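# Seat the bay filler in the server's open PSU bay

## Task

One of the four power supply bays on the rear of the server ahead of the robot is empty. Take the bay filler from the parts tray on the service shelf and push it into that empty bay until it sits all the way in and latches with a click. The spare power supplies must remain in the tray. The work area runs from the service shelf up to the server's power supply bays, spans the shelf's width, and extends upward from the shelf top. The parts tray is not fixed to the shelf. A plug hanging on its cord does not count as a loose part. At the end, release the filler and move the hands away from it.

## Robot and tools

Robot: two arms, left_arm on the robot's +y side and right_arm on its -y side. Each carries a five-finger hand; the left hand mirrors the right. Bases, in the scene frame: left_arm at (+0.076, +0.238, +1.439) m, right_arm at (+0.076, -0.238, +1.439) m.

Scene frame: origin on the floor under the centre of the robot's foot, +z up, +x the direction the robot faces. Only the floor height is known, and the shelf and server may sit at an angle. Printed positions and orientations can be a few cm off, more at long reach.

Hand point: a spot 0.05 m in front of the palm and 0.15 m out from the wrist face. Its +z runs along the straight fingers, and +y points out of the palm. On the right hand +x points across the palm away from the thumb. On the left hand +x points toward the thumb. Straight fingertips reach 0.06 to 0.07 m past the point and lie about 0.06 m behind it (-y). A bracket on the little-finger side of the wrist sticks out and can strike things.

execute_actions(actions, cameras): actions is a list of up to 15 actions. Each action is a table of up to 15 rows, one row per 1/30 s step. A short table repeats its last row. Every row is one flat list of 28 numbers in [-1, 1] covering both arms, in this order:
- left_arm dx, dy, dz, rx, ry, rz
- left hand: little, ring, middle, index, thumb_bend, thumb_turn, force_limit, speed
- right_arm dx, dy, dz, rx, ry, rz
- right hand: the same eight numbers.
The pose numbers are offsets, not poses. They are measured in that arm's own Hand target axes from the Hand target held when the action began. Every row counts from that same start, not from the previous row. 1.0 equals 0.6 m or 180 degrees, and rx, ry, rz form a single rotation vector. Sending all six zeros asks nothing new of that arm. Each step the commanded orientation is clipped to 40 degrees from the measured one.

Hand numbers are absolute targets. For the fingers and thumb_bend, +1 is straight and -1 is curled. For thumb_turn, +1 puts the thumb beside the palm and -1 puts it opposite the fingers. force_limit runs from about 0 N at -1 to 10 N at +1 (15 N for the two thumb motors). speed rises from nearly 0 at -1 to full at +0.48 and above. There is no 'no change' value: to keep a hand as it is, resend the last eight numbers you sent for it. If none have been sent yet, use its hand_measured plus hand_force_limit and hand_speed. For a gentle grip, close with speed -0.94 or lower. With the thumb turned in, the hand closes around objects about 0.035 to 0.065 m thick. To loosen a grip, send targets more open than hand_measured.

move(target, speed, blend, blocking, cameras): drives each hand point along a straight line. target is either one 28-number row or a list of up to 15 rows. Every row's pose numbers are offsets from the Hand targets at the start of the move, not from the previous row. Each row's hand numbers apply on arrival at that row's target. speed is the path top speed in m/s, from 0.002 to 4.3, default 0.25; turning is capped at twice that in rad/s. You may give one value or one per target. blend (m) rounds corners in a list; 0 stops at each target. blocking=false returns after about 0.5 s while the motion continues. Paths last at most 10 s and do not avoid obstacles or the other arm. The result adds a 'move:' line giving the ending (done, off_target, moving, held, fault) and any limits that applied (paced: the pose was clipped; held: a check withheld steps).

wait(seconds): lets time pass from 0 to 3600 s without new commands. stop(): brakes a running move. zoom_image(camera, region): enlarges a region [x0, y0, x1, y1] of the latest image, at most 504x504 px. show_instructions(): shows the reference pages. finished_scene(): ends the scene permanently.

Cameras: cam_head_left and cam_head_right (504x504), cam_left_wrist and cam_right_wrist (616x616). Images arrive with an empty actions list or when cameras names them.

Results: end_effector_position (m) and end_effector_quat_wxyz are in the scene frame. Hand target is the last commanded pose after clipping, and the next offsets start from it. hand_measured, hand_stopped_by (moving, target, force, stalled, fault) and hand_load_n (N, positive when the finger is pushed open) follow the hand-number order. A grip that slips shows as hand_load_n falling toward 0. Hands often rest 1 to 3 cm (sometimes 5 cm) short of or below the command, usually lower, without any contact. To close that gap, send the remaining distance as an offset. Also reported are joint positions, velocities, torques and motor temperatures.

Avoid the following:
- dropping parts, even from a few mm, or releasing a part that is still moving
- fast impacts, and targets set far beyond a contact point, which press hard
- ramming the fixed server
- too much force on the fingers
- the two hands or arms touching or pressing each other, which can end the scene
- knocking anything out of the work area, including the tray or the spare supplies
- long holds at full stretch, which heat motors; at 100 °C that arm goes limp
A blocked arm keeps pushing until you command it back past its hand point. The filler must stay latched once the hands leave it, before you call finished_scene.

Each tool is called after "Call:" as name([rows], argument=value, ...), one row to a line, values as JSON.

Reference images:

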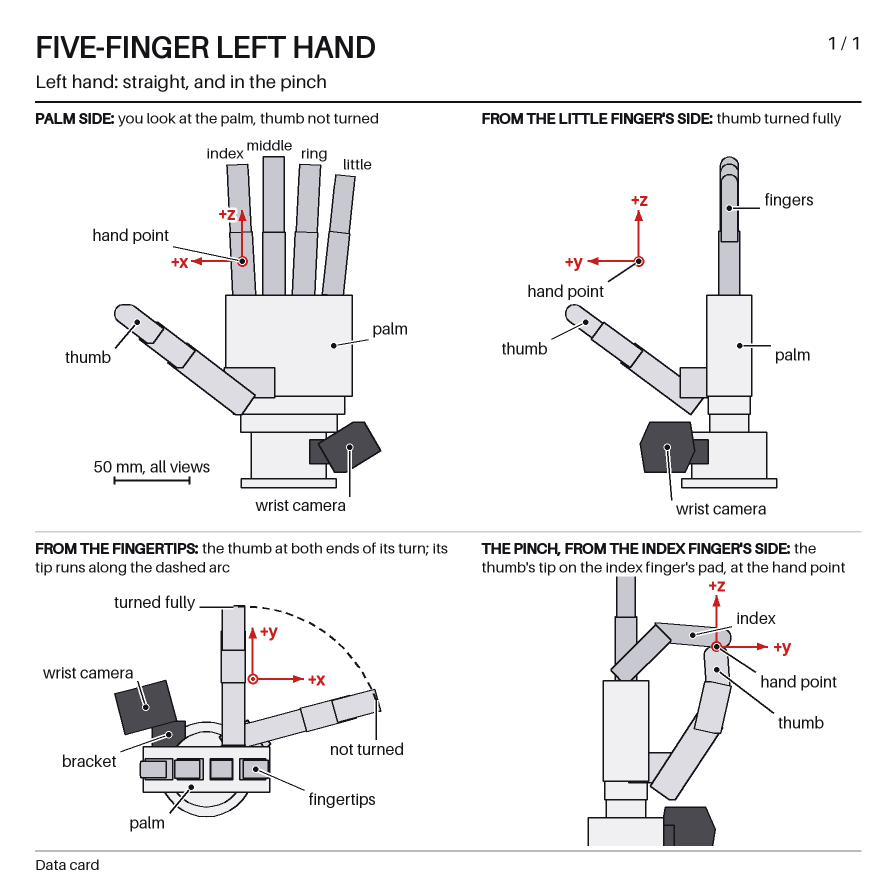

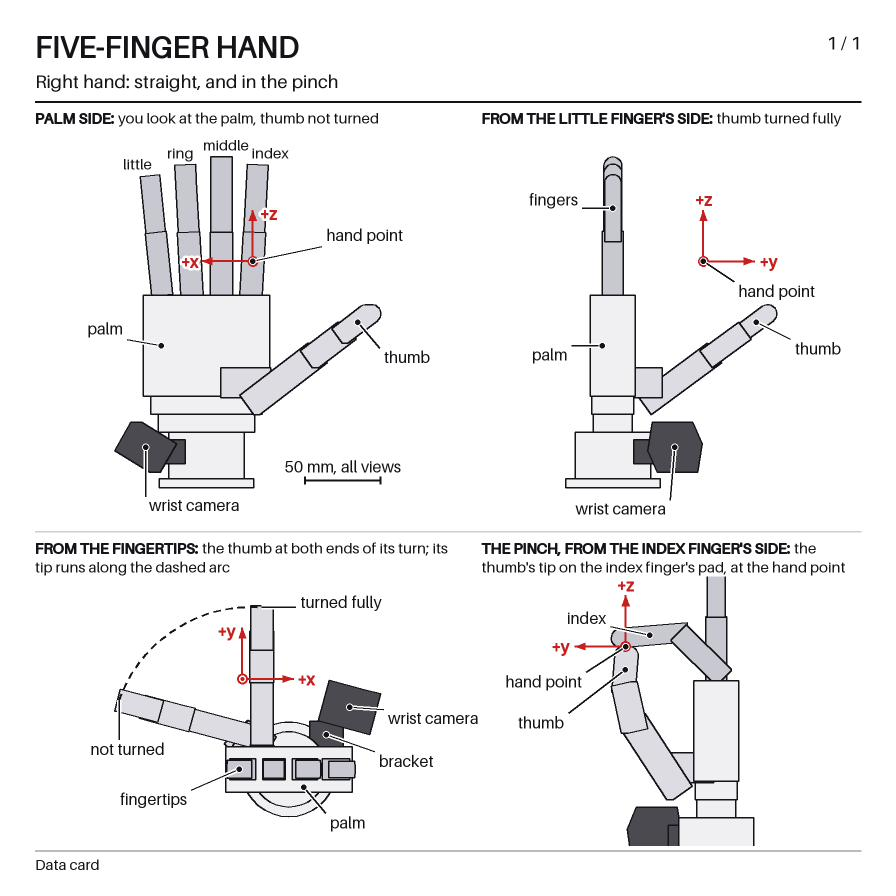

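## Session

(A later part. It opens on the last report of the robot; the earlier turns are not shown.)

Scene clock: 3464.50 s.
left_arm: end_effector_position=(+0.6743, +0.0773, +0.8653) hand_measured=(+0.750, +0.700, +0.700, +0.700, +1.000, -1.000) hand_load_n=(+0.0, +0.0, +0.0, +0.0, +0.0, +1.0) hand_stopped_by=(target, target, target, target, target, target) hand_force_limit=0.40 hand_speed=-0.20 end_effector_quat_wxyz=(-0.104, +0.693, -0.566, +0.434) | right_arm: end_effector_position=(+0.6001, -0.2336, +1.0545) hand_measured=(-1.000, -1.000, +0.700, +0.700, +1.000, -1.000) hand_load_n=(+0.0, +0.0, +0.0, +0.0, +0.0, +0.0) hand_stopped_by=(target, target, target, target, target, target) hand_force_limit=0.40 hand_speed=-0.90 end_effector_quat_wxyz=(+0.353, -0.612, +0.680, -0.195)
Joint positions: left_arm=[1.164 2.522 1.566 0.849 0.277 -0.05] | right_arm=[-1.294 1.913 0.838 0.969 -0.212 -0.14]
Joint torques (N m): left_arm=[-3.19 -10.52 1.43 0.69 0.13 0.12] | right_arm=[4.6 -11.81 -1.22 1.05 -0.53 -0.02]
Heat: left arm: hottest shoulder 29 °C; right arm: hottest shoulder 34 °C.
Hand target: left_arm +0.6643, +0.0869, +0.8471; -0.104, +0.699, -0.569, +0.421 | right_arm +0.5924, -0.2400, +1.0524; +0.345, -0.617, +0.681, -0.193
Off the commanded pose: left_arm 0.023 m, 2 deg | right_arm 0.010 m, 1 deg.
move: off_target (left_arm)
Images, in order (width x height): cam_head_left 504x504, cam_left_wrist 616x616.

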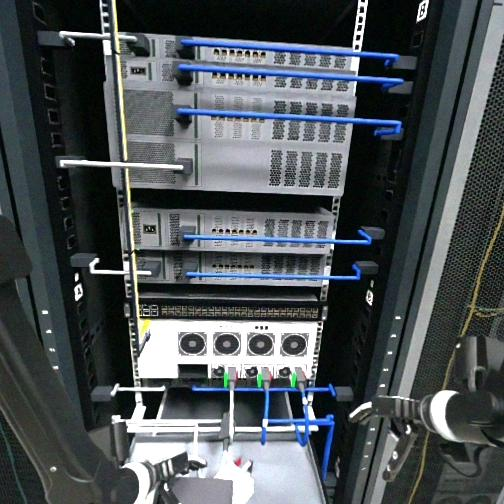

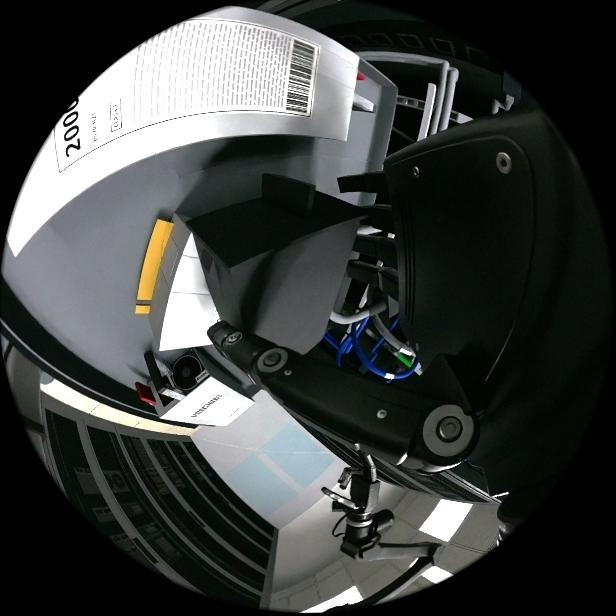

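Call:
move(target=[0.0188,-0.0250,-0.0250,0,0,0,0.75,0.7,0.7,0.7,1,-1,0.4,-0.2,0,0,0,0,0,0,-1,-1,0.7,0.7,1,-1,0.4,-0.9], speed=0.06, cameras=["cam_left_wrist","cam_head_left"])

Call:
zoom_image(camera="cam_left_wrist", region=[170, 150, 370, 350])

Call:
zoom_image(camera="cam_head_left", region=[130, 420, 250, 504])

Scene clock: 3506.87 s.
left_arm: end_effector_position=(+0.6595, +0.0780, +0.8679) hand_measured=(+0.750, +0.700, +0.700, +0.700, +1.000, -1.000) hand_load_n=(+0.0, +0.0, +0.0, -0.5, +0.0, -0.5) hand_stopped_by=(target, target, target, target, target, target) hand_force_limit=0.40 hand_speed=-0.20 end_effector_quat_wxyz=(-0.097, +0.700, -0.568, +0.422) | right_arm: end_effector_position=(+0.6001, -0.2336, +1.0545) hand_measured=(-1.000, -1.000, +0.700, +0.700, +1.000, -1.000) hand_load_n=(+0.0, +0.0, +0.0, +0.0, +0.0, -0.5) hand_stopped_by=(target, target, target, target, target, target) hand_force_limit=0.40 hand_speed=-0.90 end_effector_quat_wxyz=(+0.353, -0.612, +0.680, -0.195)
Joint positions: left_arm=[1.164 2.505 1.52 0.848 0.265 -0.05] | right_arm=[-1.294 1.913 0.838 0.969 -0.212 -0.14]
Joint torques (N m): left_arm=[-4.01 -13.04 -0.65 1.31 0.28 0.13] | right_arm=[4.42 -11.63 -1.22 1.07 -0.54 -0.03]
Heat: left arm: hottest shoulder 30 °C; right arm: hottest shoulder 34 °C.
Hand target: left_arm +0.6643, +0.0868, +0.8711; -0.104, +0.699, -0.568, +0.421 | right_arm +0.5924, -0.2400, +1.0524; +0.345, -0.617, +0.681, -0.193
Off the commanded pose: left_arm 0.011 m, 1 deg | right_arm 0.010 m, 1 deg.
move: off_target (left_arm)
Images, in order (width x height): cam_head_left 504x504, cam_left_wrist 616x616.

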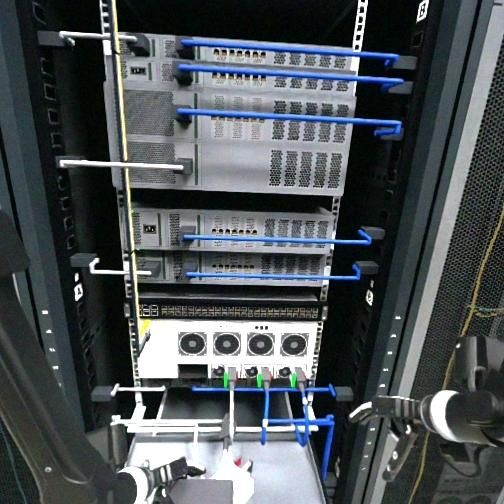

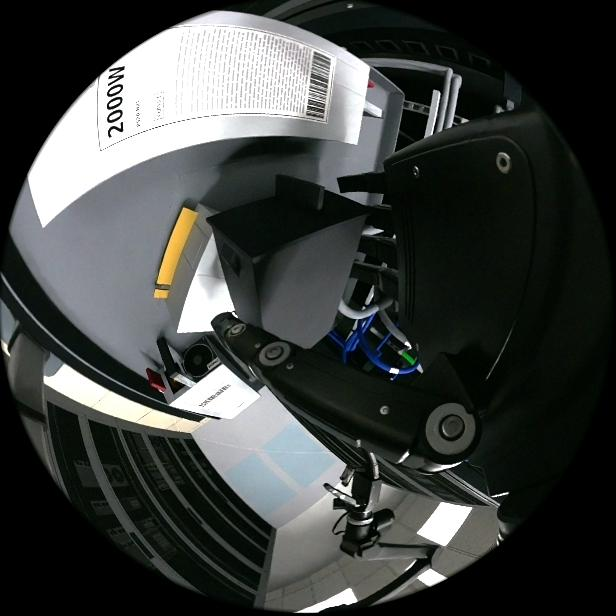

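Scaled by 2.520 from the camera's image (finer frame: 880x880).

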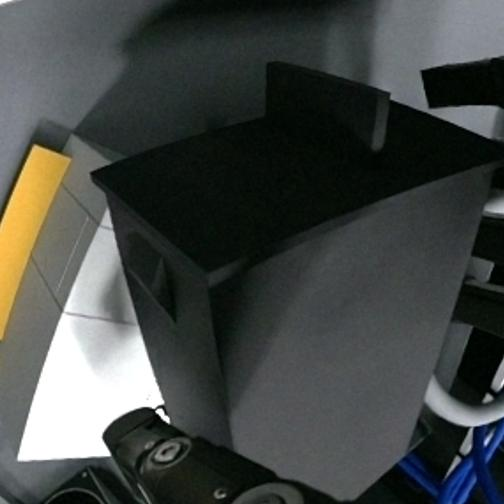

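Scaled by 4.200.

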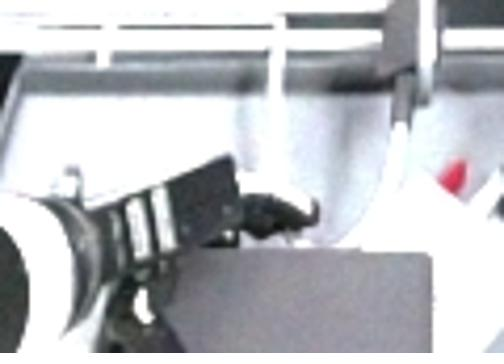

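Call:
move(target=[0.0094,-0.0219,-0.0031,0,0,0,0.75,0.7,0.7,0.7,1,-1,0.4,-0.2,0,0,0,0,0,0,-1,-1,0.7,0.7,1,-1,0.4,-0.9], speed=0.06, cameras=["cam_left_wrist","cam_head_left"])

Call:
zoom_image(camera="cam_left_wrist", region=[170, 150, 370, 350])

Scene clock: 3521.57 s.
left_arm: end_effector_position=(+0.6694, +0.0840, +0.8795) hand_measured=(+0.750, +0.700, +0.700, +0.700, +1.000, -1.000) hand_load_n=(+0.0, +0.0, +0.0, +0.0, +0.0, +0.0) hand_stopped_by=(target, target, target, target, target, target) hand_force_limit=0.40 hand_speed=-0.20 end_effector_quat_wxyz=(-0.103, +0.700, -0.566, +0.423) | right_arm: end_effector_position=(+0.6001, -0.2336, +1.0545) hand_measured=(-1.000, -1.000, +0.700, +0.700, +1.000, -1.000) hand_load_n=(+0.0, +0.0, +0.0, +0.0, +0.0, +0.0) hand_stopped_by=(target, target, target, target, target, target) hand_force_limit=0.40 hand_speed=-0.90 end_effector_quat_wxyz=(+0.353, -0.612, +0.680, -0.195)
Joint positions: left_arm=[1.164 2.473 1.502 0.846 0.258 -0.05] | right_arm=[-1.294 1.913 0.838 0.969 -0.212 -0.14]
Joint torques (N m): left_arm=[-4.42 -13.27 -0.55 0.91 0.29 0.09] | right_arm=[4.48 -11.58 -1.2 1.07 -0.53 -0.03]
Heat: left arm: hottest shoulder 30 °C; right arm: hottest shoulder 34 °C.
Hand target: left_arm +0.6722, +0.0868, +0.8832; -0.104, +0.699, -0.568, +0.421 | right_arm +0.5924, -0.2400, +1.0524; +0.345, -0.617, +0.681, -0.193
Off the commanded pose: left_arm 0.005 m, 0 deg | right_arm 0.010 m, 1 deg.
move: done
Images, in order (width x height): cam_head_left 504x504, cam_left_wrist 616x616.

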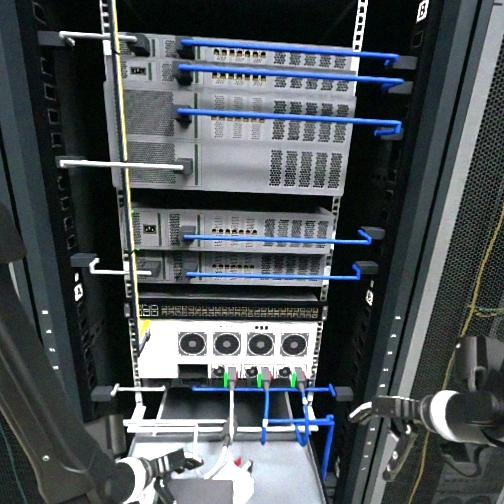

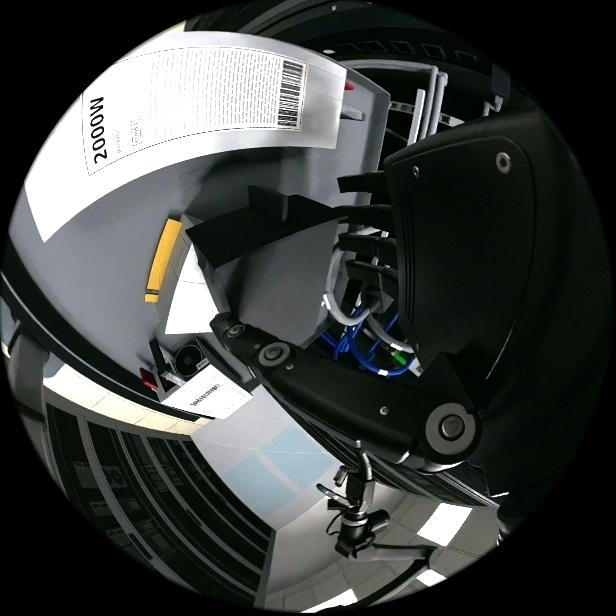

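Scaled by 2.520 from the camera's image (finer frame: 880x880).

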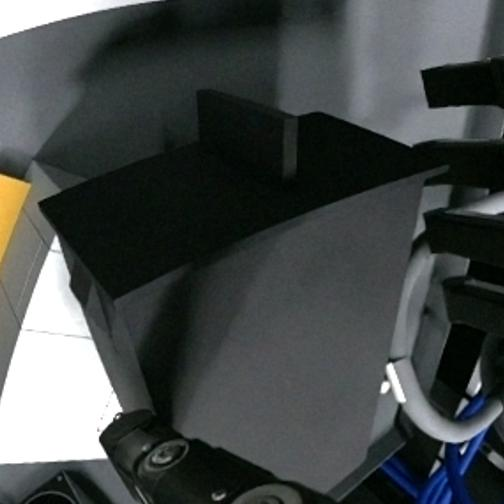

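Call:
zoom_image(camera="cam_head_left", region=[150, 434, 250, 504])

Scaled by 5.040.

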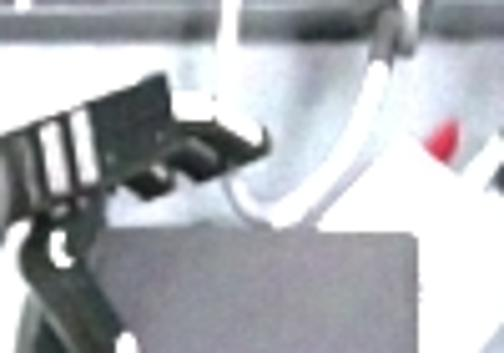

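Call:
move(target=[-0.0063,0.0083,0.0083,0,0,0,0.75,0.7,0.7,0.7,1,-1,0.4,-0.2,0,0,0,0,0,0,-1,-1,0.7,0.7,1,-1,0.4,-0.9], speed=0.06)

Scene clock: 3564.93 s.
left_arm: end_effector_position=(+0.6730, +0.0846, +0.8795) hand_measured=(+0.750, +0.700, +0.700, +0.700, +1.000, -1.000) hand_load_n=(-0.5, +0.0, +0.0, +0.0, +0.0, +0.0) hand_stopped_by=(target, target, target, target, target, target) hand_force_limit=0.40 hand_speed=-0.20 end_effector_quat_wxyz=(-0.104, +0.699, -0.566, +0.424) | right_arm: end_effector_position=(+0.6001, -0.2336, +1.0545) hand_measured=(-1.000, -1.000, +0.700, +0.700, +1.000, -1.000) hand_load_n=(+0.0, +0.0, +0.0, +0.0, +0.0, +0.0) hand_stopped_by=(target, target, target, target, target, target) hand_force_limit=0.40 hand_speed=-0.90 end_effector_quat_wxyz=(+0.353, -0.612, +0.680, -0.195)
Joint positions: left_arm=[1.164 2.473 1.51 0.84 0.258 -0.05] | right_arm=[-1.294 1.913 0.838 0.969 -0.212 -0.14]
Joint torques (N m): left_arm=[-4.31 -12.16 0.68 0.9 0.37 0.11] | right_arm=[4.6 -11.52 -1.26 1.1 -0.54 -0.04]
Heat: left arm: hottest shoulder 29 °C; right arm: hottest shoulder 34 °C.
Hand target: left_arm +0.6722, +0.0868, +0.8752; -0.104, +0.699, -0.568, +0.421 | right_arm +0.5924, -0.2400, +1.0524; +0.345, -0.617, +0.681, -0.193
Off the commanded pose: left_arm 0.005 m, 0 deg | right_arm 0.010 m, 1 deg.
move: done

Call:
move(target=[-0.0055,0.0073,0.0073,0,0,0,0.75,0.7,0.7,0.7,1,-1,0.4,-0.2,0,0,0,0,0,0,-1,-1,0.7,0.7,1,-1,0.4,-0.9], speed=0.06, cameras=["cam_left_wrist","cam_head_left"])

Call:
zoom_image(camera="cam_left_wrist", region=[170, 150, 370, 350])

Call:
zoom_image(camera="cam_head_left", region=[150, 434, 250, 504])

Scene clock: 3573.77 s.
left_arm: end_effector_position=(+0.6743, +0.0833, +0.8749) hand_measured=(+0.750, +0.700, +0.700, +0.700, +1.000, -1.000) hand_load_n=(+0.0, +0.0, +0.0, +0.0, -0.5, +0.0) hand_stopped_by=(target, target, target, target, target, target) hand_force_limit=0.40 hand_speed=-0.20 end_effector_quat_wxyz=(-0.104, +0.699, -0.566, +0.424) | right_arm: end_effector_position=(+0.6001, -0.2336, +1.0545) hand_measured=(-1.000, -1.000, +0.700, +0.700, +1.000, -1.000) hand_load_n=(+0.0, +0.0, +0.0, +0.0, +0.0, +0.0) hand_stopped_by=(target, target, target, target, target, target) hand_force_limit=0.40 hand_speed=-0.90 end_effector_quat_wxyz=(+0.353, -0.612, +0.680, -0.195)
Joint positions: left_arm=[1.164 2.485 1.528 0.836 0.259 -0.05] | right_arm=[-1.294 1.913 0.838 0.969 -0.212 -0.14]
Joint torques (N m): left_arm=[-4.07 -11.75 0.92 0.95 0.45 0.11] | right_arm=[4.31 -11.63 -1.2 1.1 -0.53 -0.02]
Heat: left arm: hottest shoulder 29 °C; right arm: hottest shoulder 34 °C.
Hand target: left_arm +0.6721, +0.0867, +0.8681; -0.104, +0.699, -0.569, +0.421 | right_arm +0.5924, -0.2400, +1.0524; +0.345, -0.617, +0.681, -0.193
Off the commanded pose: left_arm 0.008 m, 1 deg | right_arm 0.010 m, 1 deg.
move: done
Images, in order (width x height): cam_head_left 504x504, cam_left_wrist 616x616.

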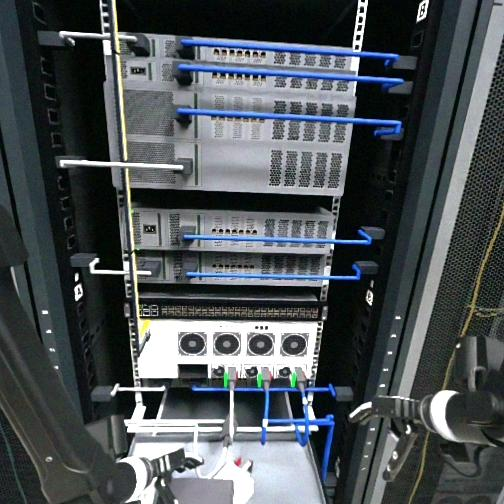

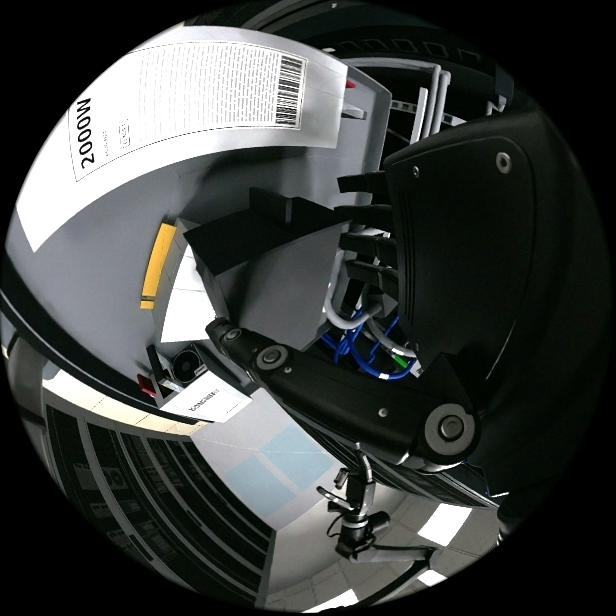

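Scaled by 2.520 from the camera's image (finer frame: 880x880).

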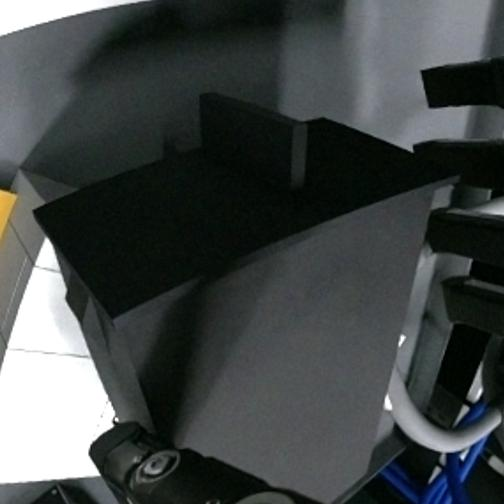

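Scaled by 5.040.

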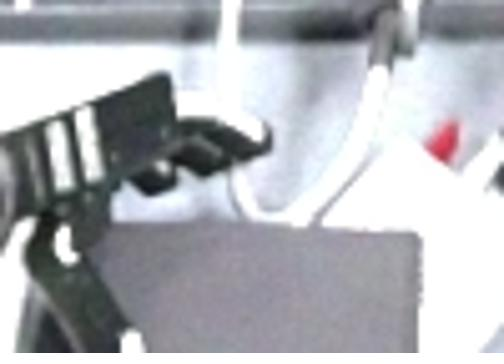

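Call:
move(target=[0,0,0,0,0,0,0.75,0.7,0.45,0.45,1,-1,-0.5,-0.85,0,0,0,0,0,0,-1,-1,0.7,0.7,1,-1,0.4,-0.9], speed=0.06, cameras=["cam_left_wrist","cam_head_left"])

Call:
zoom_image(camera="cam_left_wrist", region=[170, 150, 370, 350])

Call:
zoom_image(camera="cam_head_left", region=[150, 434, 250, 504])

Scene clock: 3593.43 s.
left_arm: end_effector_position=(+0.6768, +0.0838, +0.8753) hand_measured=(+0.750, +0.700, +0.450, +0.450, +1.000, -1.000) hand_load_n=(+0.0, -0.5, +0.0, +0.0, +0.0, +0.0) hand_stopped_by=(target, target, target, target, target, target) hand_force_limit=-0.50 hand_speed=-0.85 end_effector_quat_wxyz=(-0.106, +0.698, -0.565, +0.426) | right_arm: end_effector_position=(+0.6001, -0.2336, +1.0545) hand_measured=(-1.000, -1.000, +0.700, +0.700, +1.000, -1.000) hand_load_n=(+0.0, +0.0, +0.0, -0.5, +0.0, +0.0) hand_stopped_by=(target, target, target, target, target, target) hand_force_limit=0.40 hand_speed=-0.90 end_effector_quat_wxyz=(+0.353, -0.612, +0.680, -0.195)
Joint positions: left_arm=[1.164 2.485 1.532 0.836 0.259 -0.05] | right_arm=[-1.294 1.913 0.838 0.969 -0.212 -0.14]
Joint torques (N m): left_arm=[-4.25 -11.75 0.72 0.98 0.45 0.12] | right_arm=[4.54 -11.75 -1.26 1.03 -0.52 -0.03]
Heat: left arm: hottest shoulder 30 °C; right arm: hottest shoulder 34 °C.
Hand target: left_arm +0.6722, +0.0868, +0.8681; -0.104, +0.699, -0.568, +0.421 | right_arm +0.5924, -0.2400, +1.0524; +0.345, -0.617, +0.681, -0.193
Off the commanded pose: left_arm 0.009 m, 1 deg | right_arm 0.010 m, 1 deg.
move: done
Images, in order (width x height): cam_head_left 504x504, cam_left_wrist 616x616.

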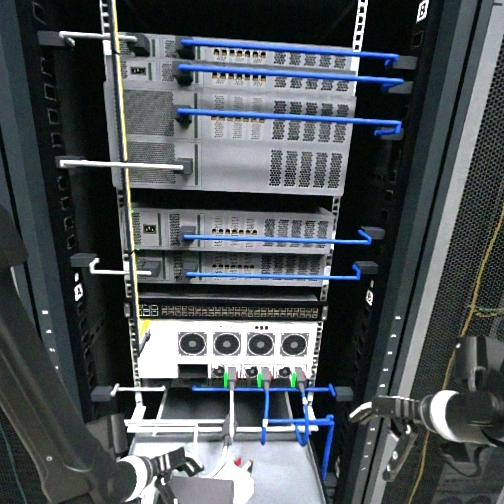

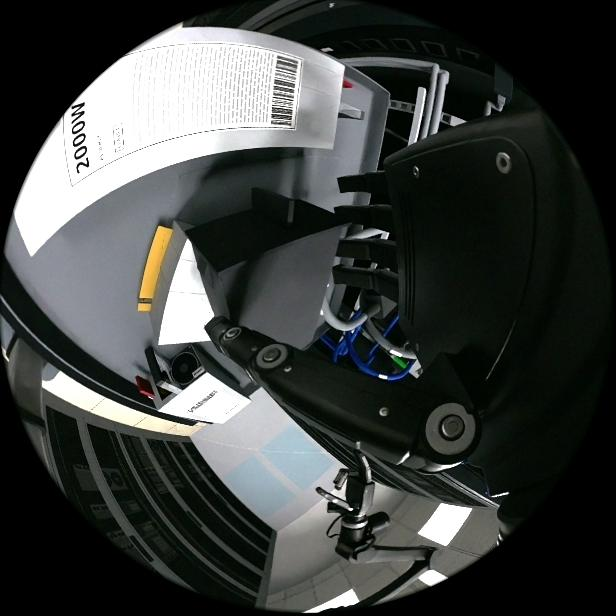

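Scaled by 2.520 from the camera's image (finer frame: 880x880).

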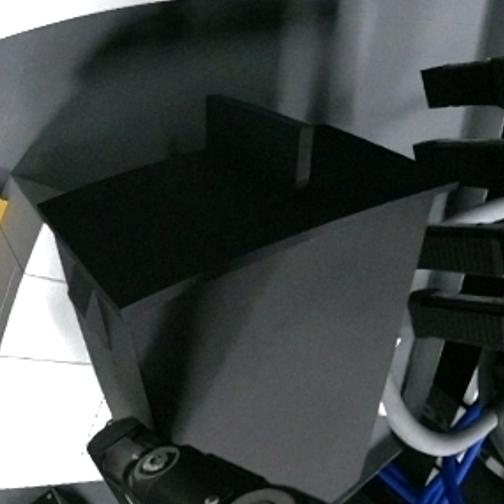

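Scaled by 5.040.

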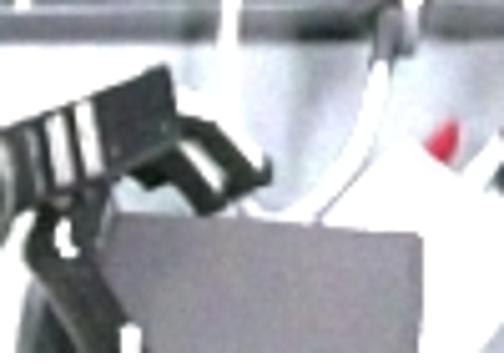

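Call:
move(target=[0,0,0,0,0,0,0.75,0.7,0.25,0.25,1,-1,-0.5,-0.85,0,0,0,0,0,0,-1,-1,0.7,0.7,1,-1,0.4,-0.9], speed=0.06, cameras=["cam_left_wrist","cam_head_left"])

Call:
zoom_image(camera="cam_left_wrist", region=[170, 150, 370, 350])

Call:
zoom_image(camera="cam_head_left", region=[150, 434, 250, 504])

Scene clock: 3603.97 s.
left_arm: end_effector_position=(+0.6768, +0.0838, +0.8753) hand_measured=(+0.750, +0.700, +0.250, +0.250, +1.000, -1.000) hand_load_n=(+0.0, +0.0, +0.0, +0.0, +0.0, +0.0) hand_stopped_by=(target, target, target, target, target, target) hand_force_limit=-0.50 hand_speed=-0.85 end_effector_quat_wxyz=(-0.106, +0.698, -0.565, +0.426) | right_arm: end_effector_position=(+0.6001, -0.2336, +1.0545) hand_measured=(-1.000, -1.000, +0.700, +0.700, +1.000, -1.000) hand_load_n=(+0.0, +0.0, +0.0, +0.0, +0.0, +0.0) hand_stopped_by=(target, target, target, target, target, target) hand_force_limit=0.40 hand_speed=-0.90 end_effector_quat_wxyz=(+0.353, -0.612, +0.680, -0.195)
Joint positions: left_arm=[1.164 2.485 1.532 0.836 0.259 -0.05] | right_arm=[-1.294 1.913 0.838 0.969 -0.212 -0.14]
Joint torques (N m): left_arm=[-4.19 -11.87 0.66 0.87 0.46 0.11] | right_arm=[4.48 -11.69 -1.26 1.13 -0.53 -0.02]
Heat: left arm: hottest shoulder 30 °C; right arm: hottest shoulder 34 °C.
Hand target: left_arm +0.6722, +0.0868, +0.8681; -0.104, +0.699, -0.568, +0.421 | right_arm +0.5924, -0.2400, +1.0524; +0.345, -0.617, +0.681, -0.193
Off the commanded pose: left_arm 0.009 m, 1 deg | right_arm 0.010 m, 1 deg.
move: done
Images, in order (width x height): cam_head_left 504x504, cam_left_wrist 616x616.

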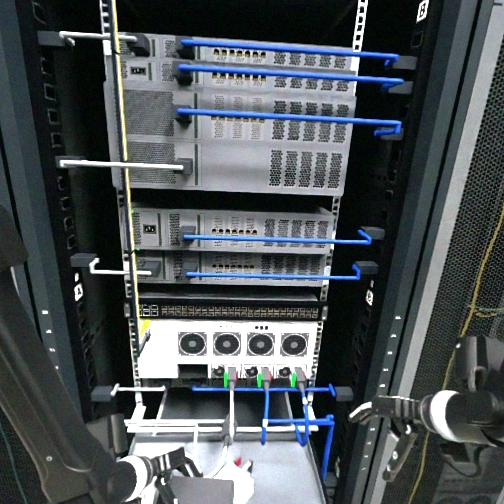

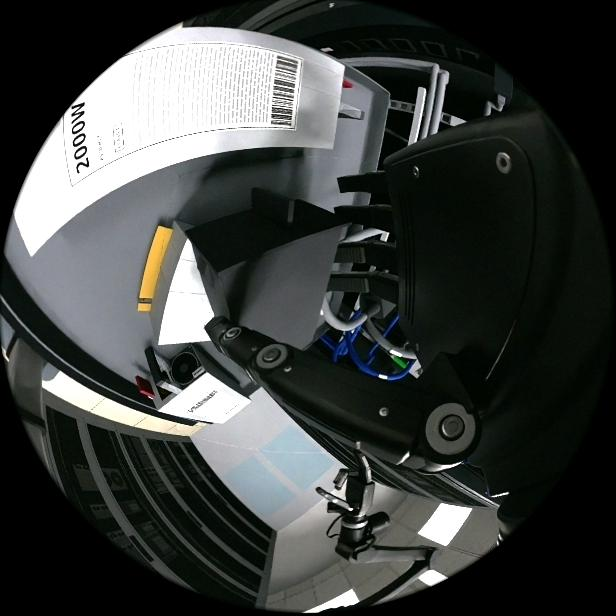

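Scaled by 2.520 from the camera's image (finer frame: 880x880).

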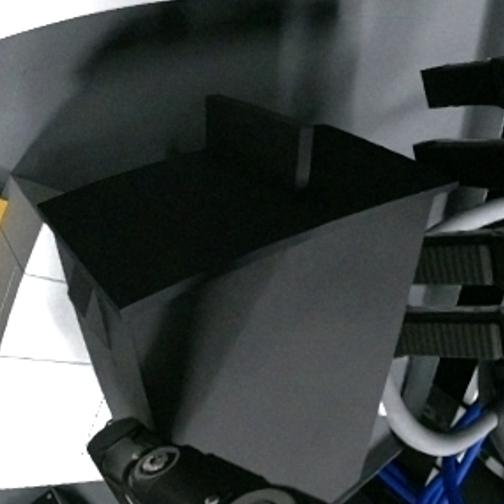

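Scaled by 5.040.

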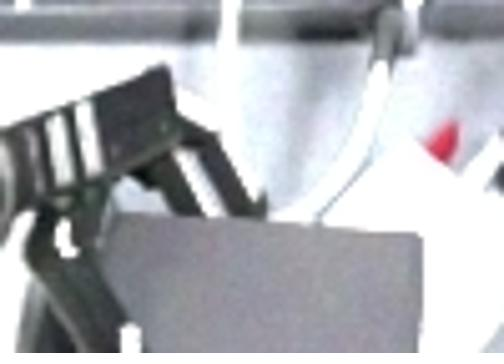

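Call:
move(target=[0,0,0,0,0,0,0.75,0.7,0.1,0.1,1,-1,-0.5,-0.85,0,0,0,0,0,0,-1,-1,0.7,0.7,1,-1,0.4,-0.9], speed=0.06, cameras=["cam_left_wrist","cam_head_left"])

Call:
zoom_image(camera="cam_left_wrist", region=[170, 150, 370, 350])

Call:
zoom_image(camera="cam_head_left", region=[150, 434, 250, 504])

Scene clock: 3611.57 s.
left_arm: end_effector_position=(+0.6768, +0.0839, +0.8753) hand_measured=(+0.750, +0.700, +0.240, +0.212, +1.000, -1.000) hand_load_n=(+0.0, +0.0, +2.5, +2.5, +0.5, +0.0) hand_stopped_by=(target, target, force, force, target, target) hand_force_limit=-0.50 hand_speed=-0.85 end_effector_quat_wxyz=(-0.106, +0.698, -0.566, +0.426) | right_arm: end_effector_position=(+0.6001, -0.2336, +1.0545) hand_measured=(-1.000, -1.000, +0.700, +0.700, +1.000, -1.000) hand_load_n=(+0.0, +0.0, +0.0, +0.0, +0.0, +0.0) hand_stopped_by=(target, target, target, target, target, target) hand_force_limit=0.40 hand_speed=-0.90 end_effector_quat_wxyz=(+0.353, -0.612, +0.680, -0.195)
Joint positions: left_arm=[1.164 2.485 1.532 0.836 0.259 -0.05] | right_arm=[-1.294 1.913 0.838 0.969 -0.212 -0.14]
Joint torques (N m): left_arm=[-4.42 -11.81 0.77 0.94 0.45 0.1] | right_arm=[4.6 -11.69 -1.22 1.11 -0.53 -0.04]
Heat: left arm: hottest shoulder 30 °C; right arm: hottest shoulder 34 °C.
Hand target: left_arm +0.6722, +0.0868, +0.8681; -0.104, +0.699, -0.569, +0.421 | right_arm +0.5924, -0.2400, +1.0524; +0.345, -0.617, +0.681, -0.193
Off the commanded pose: left_arm 0.009 m, 1 deg | right_arm 0.010 m, 1 deg.
move: done
Images, in order (width x height): cam_head_left 504x504, cam_left_wrist 616x616.

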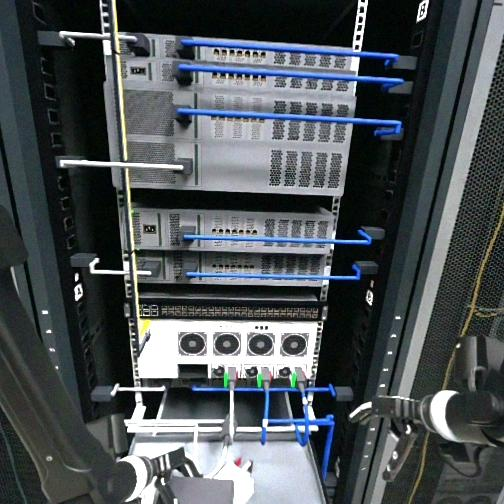

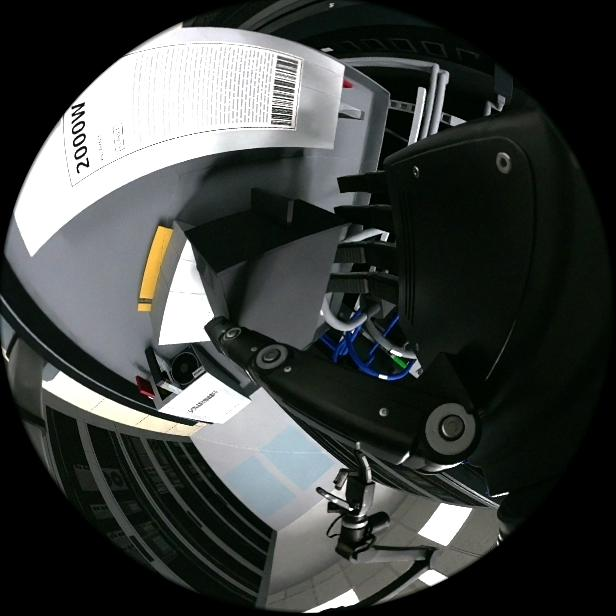

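Scaled by 2.520 from the camera's image (finer frame: 880x880).

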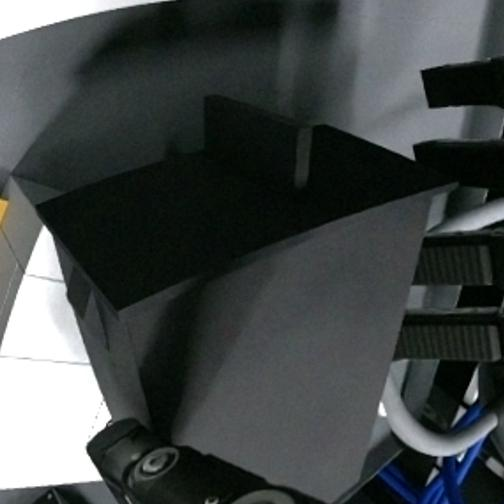

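Scaled by 5.040.

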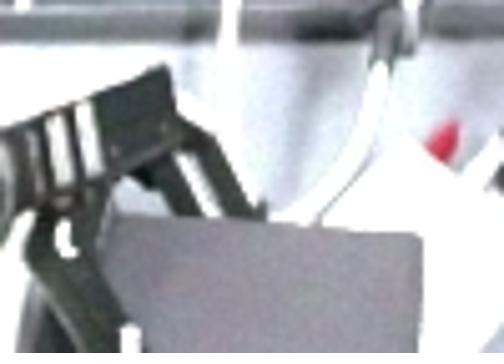

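Call:
move(target=[0,0,0,0,0,0,0.75,0.7,0.05,0.0,0.6,-1,0.4,-0.9,0,0,0,0,0,0,-1,-1,0.7,0.7,1,-1,0.4,-0.9], speed=0.06, cameras=["cam_left_wrist","cam_head_left"])

Call:
zoom_image(camera="cam_left_wrist", region=[170, 150, 370, 350])

Call:
zoom_image(camera="cam_head_left", region=[150, 434, 250, 504])

Scene clock: 3622.63 s.
left_arm: end_effector_position=(+0.6768, +0.0839, +0.8752) hand_measured=(+0.750, +0.700, +0.224, +0.196, +0.978, -1.000) hand_load_n=(+0.0, +0.0, +7.0, +8.0, +10.5, +0.0) hand_stopped_by=(target, target, force, force, force, target) hand_force_limit=0.40 hand_speed=-0.90 end_effector_quat_wxyz=(-0.106, +0.698, -0.566, +0.426) | right_arm: end_effector_position=(+0.6001, -0.2336, +1.0545) hand_measured=(-1.000, -1.000, +0.700, +0.700, +1.000, -1.000) hand_load_n=(+0.0, +0.0, +0.0, +0.0, +0.0, +0.0) hand_stopped_by=(target, target, target, target, target, target) hand_force_limit=0.40 hand_speed=-0.90 end_effector_quat_wxyz=(+0.353, -0.612, +0.680, -0.195)
Joint positions: left_arm=[1.164 2.485 1.532 0.836 0.259 -0.049] | right_arm=[-1.294 1.913 0.838 0.969 -0.212 -0.14]
Joint torques (N m): left_arm=[-4.01 -11.69 0.64 0.96 0.46 0.11] | right_arm=[4.48 -11.58 -1.28 1.05 -0.54 -0.03]
Heat: left arm: hottest shoulder 30 °C; right arm: hottest shoulder 34 °C.
Hand target: left_arm +0.6722, +0.0868, +0.8681; -0.104, +0.699, -0.569, +0.421 | right_arm +0.5924, -0.2400, +1.0524; +0.345, -0.617, +0.681, -0.193
Off the commanded pose: left_arm 0.009 m, 1 deg | right_arm 0.010 m, 1 deg.
move: done
Images, in order (width x height): cam_head_left 504x504, cam_left_wrist 616x616.

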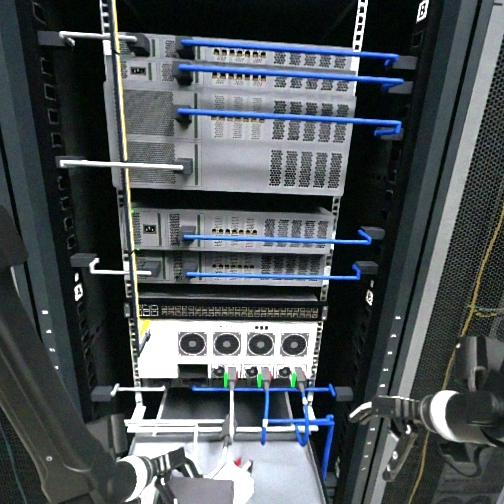

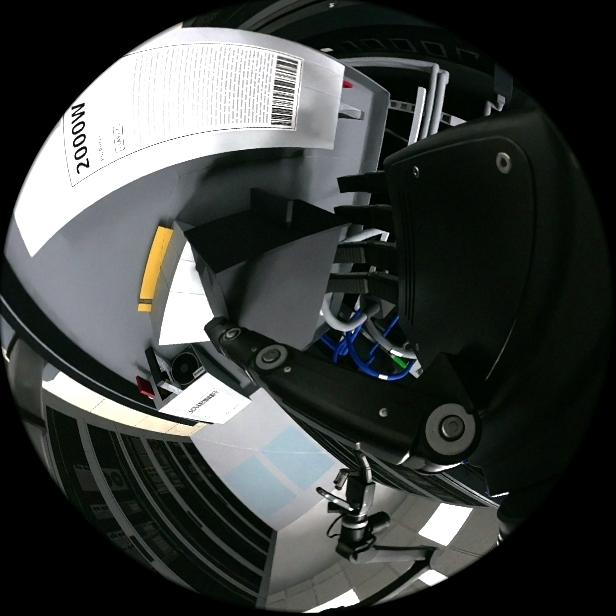

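Scaled by 2.520 from the camera's image (finer frame: 880x880).

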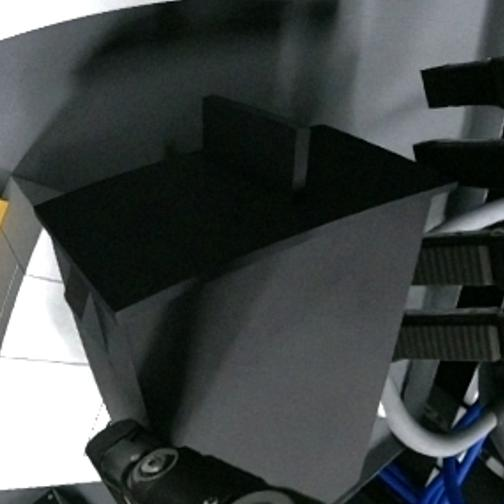

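Scaled by 5.040.

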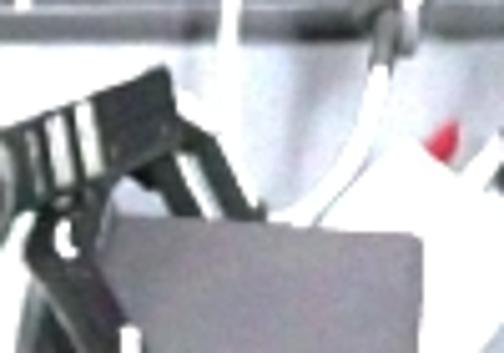

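Call:
move(target=[0.0313,-0.0345,-0.0487,0,0,0,0.75,0.7,0.05,0.0,0.6,-1,0.4,-0.9,0,0,0,0,0,0,-1,-1,0.7,0.7,1,-1,0.4,-0.9], speed=0.06, cameras=["cam_left_wrist","cam_head_left"])

Call:
zoom_image(camera="cam_left_wrist", region=[170, 150, 370, 350])

Call:
zoom_image(camera="cam_head_left", region=[130, 420, 250, 504])

Scene clock: 3634.73 s.
left_arm: end_effector_position=(+0.6546, +0.0891, +0.8971) hand_measured=(+0.750, +0.700, +0.224, +0.196, +0.978, -1.000) hand_load_n=(+0.0, +0.0, +7.5, +8.0, +10.5, +0.0) hand_stopped_by=(target, target, force, force, force, target) hand_force_limit=0.40 hand_speed=-0.90 end_effector_quat_wxyz=(-0.095, +0.705, -0.570, +0.410) | right_arm: end_effector_position=(+0.6001, -0.2336, +1.0545) hand_measured=(-1.000, -1.000, +0.700, +0.700, +1.000, -1.000) hand_load_n=(+0.0, +0.5, +0.0, -0.5, +0.0, +0.0) hand_stopped_by=(target, target, target, target, target, target) hand_force_limit=0.40 hand_speed=-0.90 end_effector_quat_wxyz=(+0.353, -0.612, +0.680, -0.195)
Joint positions: left_arm=[1.164 2.414 1.413 0.844 0.247 -0.048] | right_arm=[-1.294 1.913 0.838 0.969 -0.212 -0.14]
Joint torques (N m): left_arm=[-5.01 -13.33 -0.57 2.02 0.35 0.06] | right_arm=[4.6 -11.46 -1.22 1.09 -0.53 -0.02]
Heat: left arm: hottest shoulder 30 °C; right arm: hottest shoulder 34 °C.
Hand target: left_arm +0.6664, +0.0869, +0.9082; -0.104, +0.699, -0.568, +0.421 | right_arm +0.5924, -0.2400, +1.0524; +0.345, -0.617, +0.681, -0.193
Off the commanded pose: left_arm 0.016 m, 2 deg | right_arm 0.010 m, 1 deg.
move: off_target (left_arm)
Images, in order (width x height): cam_head_left 504x504, cam_left_wrist 616x616.

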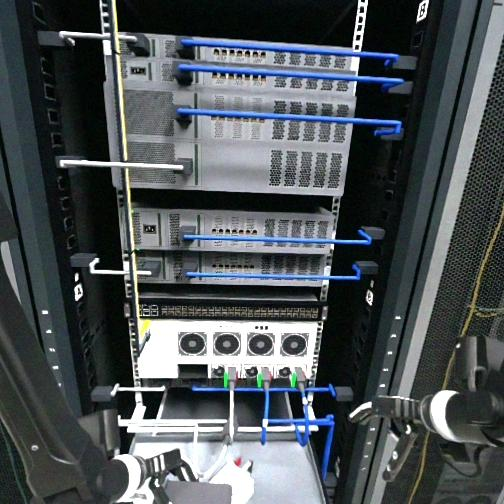

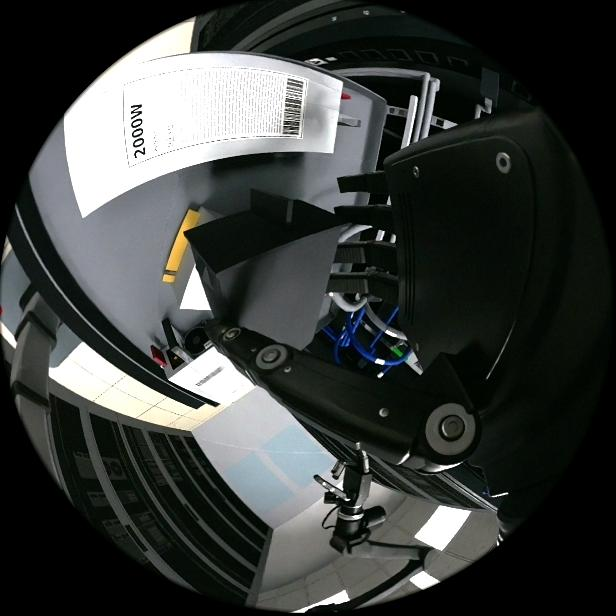

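Scaled by 2.520 from the camera's image (finer frame: 880x880).

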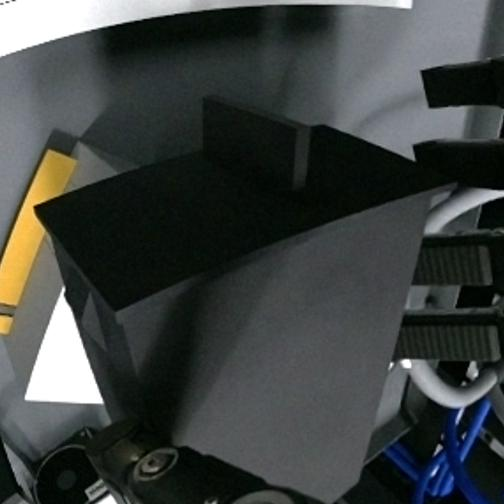

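Scaled by 4.200.

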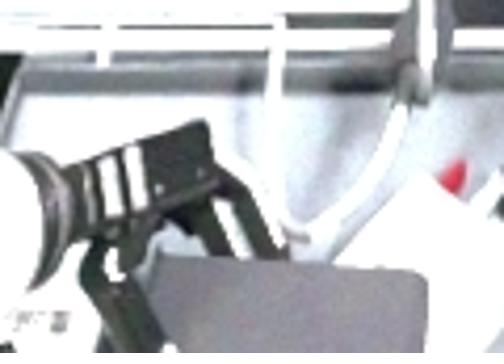

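Call:
move(target=[0.086,-0.1144,-0.1144,0,0,0,0.75,0.7,0.05,0.0,0.6,-1,0.4,-0.9,0.0784,0.0676,-0.2155,0,0,0,-1,-1,0.7,0.7,1,-1,0.4,-0.9], speed=0.12, cameras=["cam_left_wrist","cam_head_left"])

Scene clock: 3685.40 s.
left_arm: end_effector_position=(+0.6571, +0.0941, +1.0052) hand_measured=(+0.750, +0.700, +0.224, +0.196, +0.978, -1.000) hand_load_n=(+0.0, +0.0, +7.5, +8.0, +10.5, +0.0) hand_stopped_by=(target, target, force, force, force, target) hand_force_limit=0.40 hand_speed=-0.90 end_effector_quat_wxyz=(-0.101, +0.704, -0.571, +0.410) | right_arm: end_effector_position=(+0.4760, -0.2932, +1.0990) hand_measured=(-1.000, -1.000, +0.700, +0.700, +1.000, -1.000) hand_load_n=(+0.0, +0.0, +0.0, +0.0, +0.0, +0.0) hand_stopped_by=(target, target, target, target, target, target) hand_force_limit=0.40 hand_speed=-0.90 end_effector_quat_wxyz=(+0.348, -0.615, +0.684, -0.184)
Joint positions: left_arm=[1.117 2.141 1.139 0.853 0.194 -0.048] | right_arm=[-1.516 1.834 0.533 1.159 -0.434 -0.17]
Joint torques (N m): left_arm=[-5.42 -13.57 -0.51 1.74 0.33 -0.02] | right_arm=[2.08 -9.58 -3.7 2.35 -0.55 -0.03]
Heat: left arm: hottest shoulder 31 °C; right arm: hottest shoulder 34 °C.
Hand target: left_arm +0.6661, +0.0869, +1.0180; -0.104, +0.699, -0.569, +0.421 | right_arm +0.4724, -0.3002, +1.1025; +0.345, -0.617, +0.681, -0.193
Off the commanded pose: left_arm 0.017 m, 2 deg | right_arm 0.009 m, 1 deg.
move: off_target (left_arm)
Images, in order (width x height): cam_head_left 504x504, cam_left_wrist 616x616.

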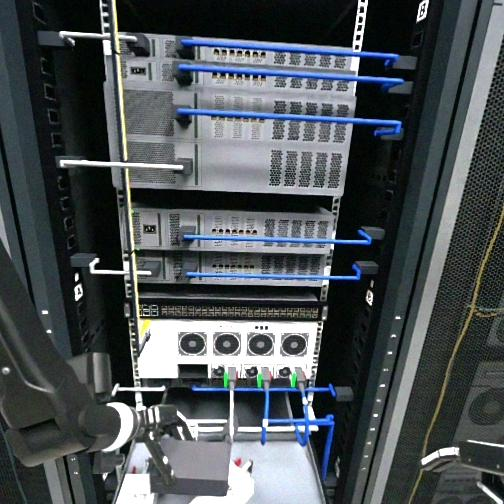

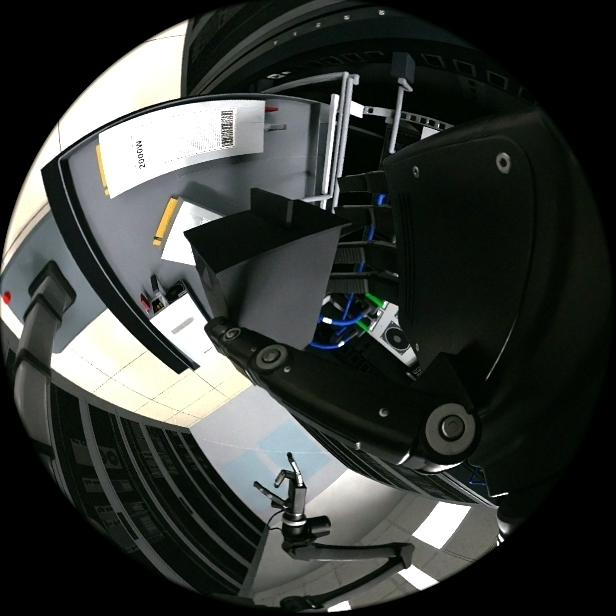

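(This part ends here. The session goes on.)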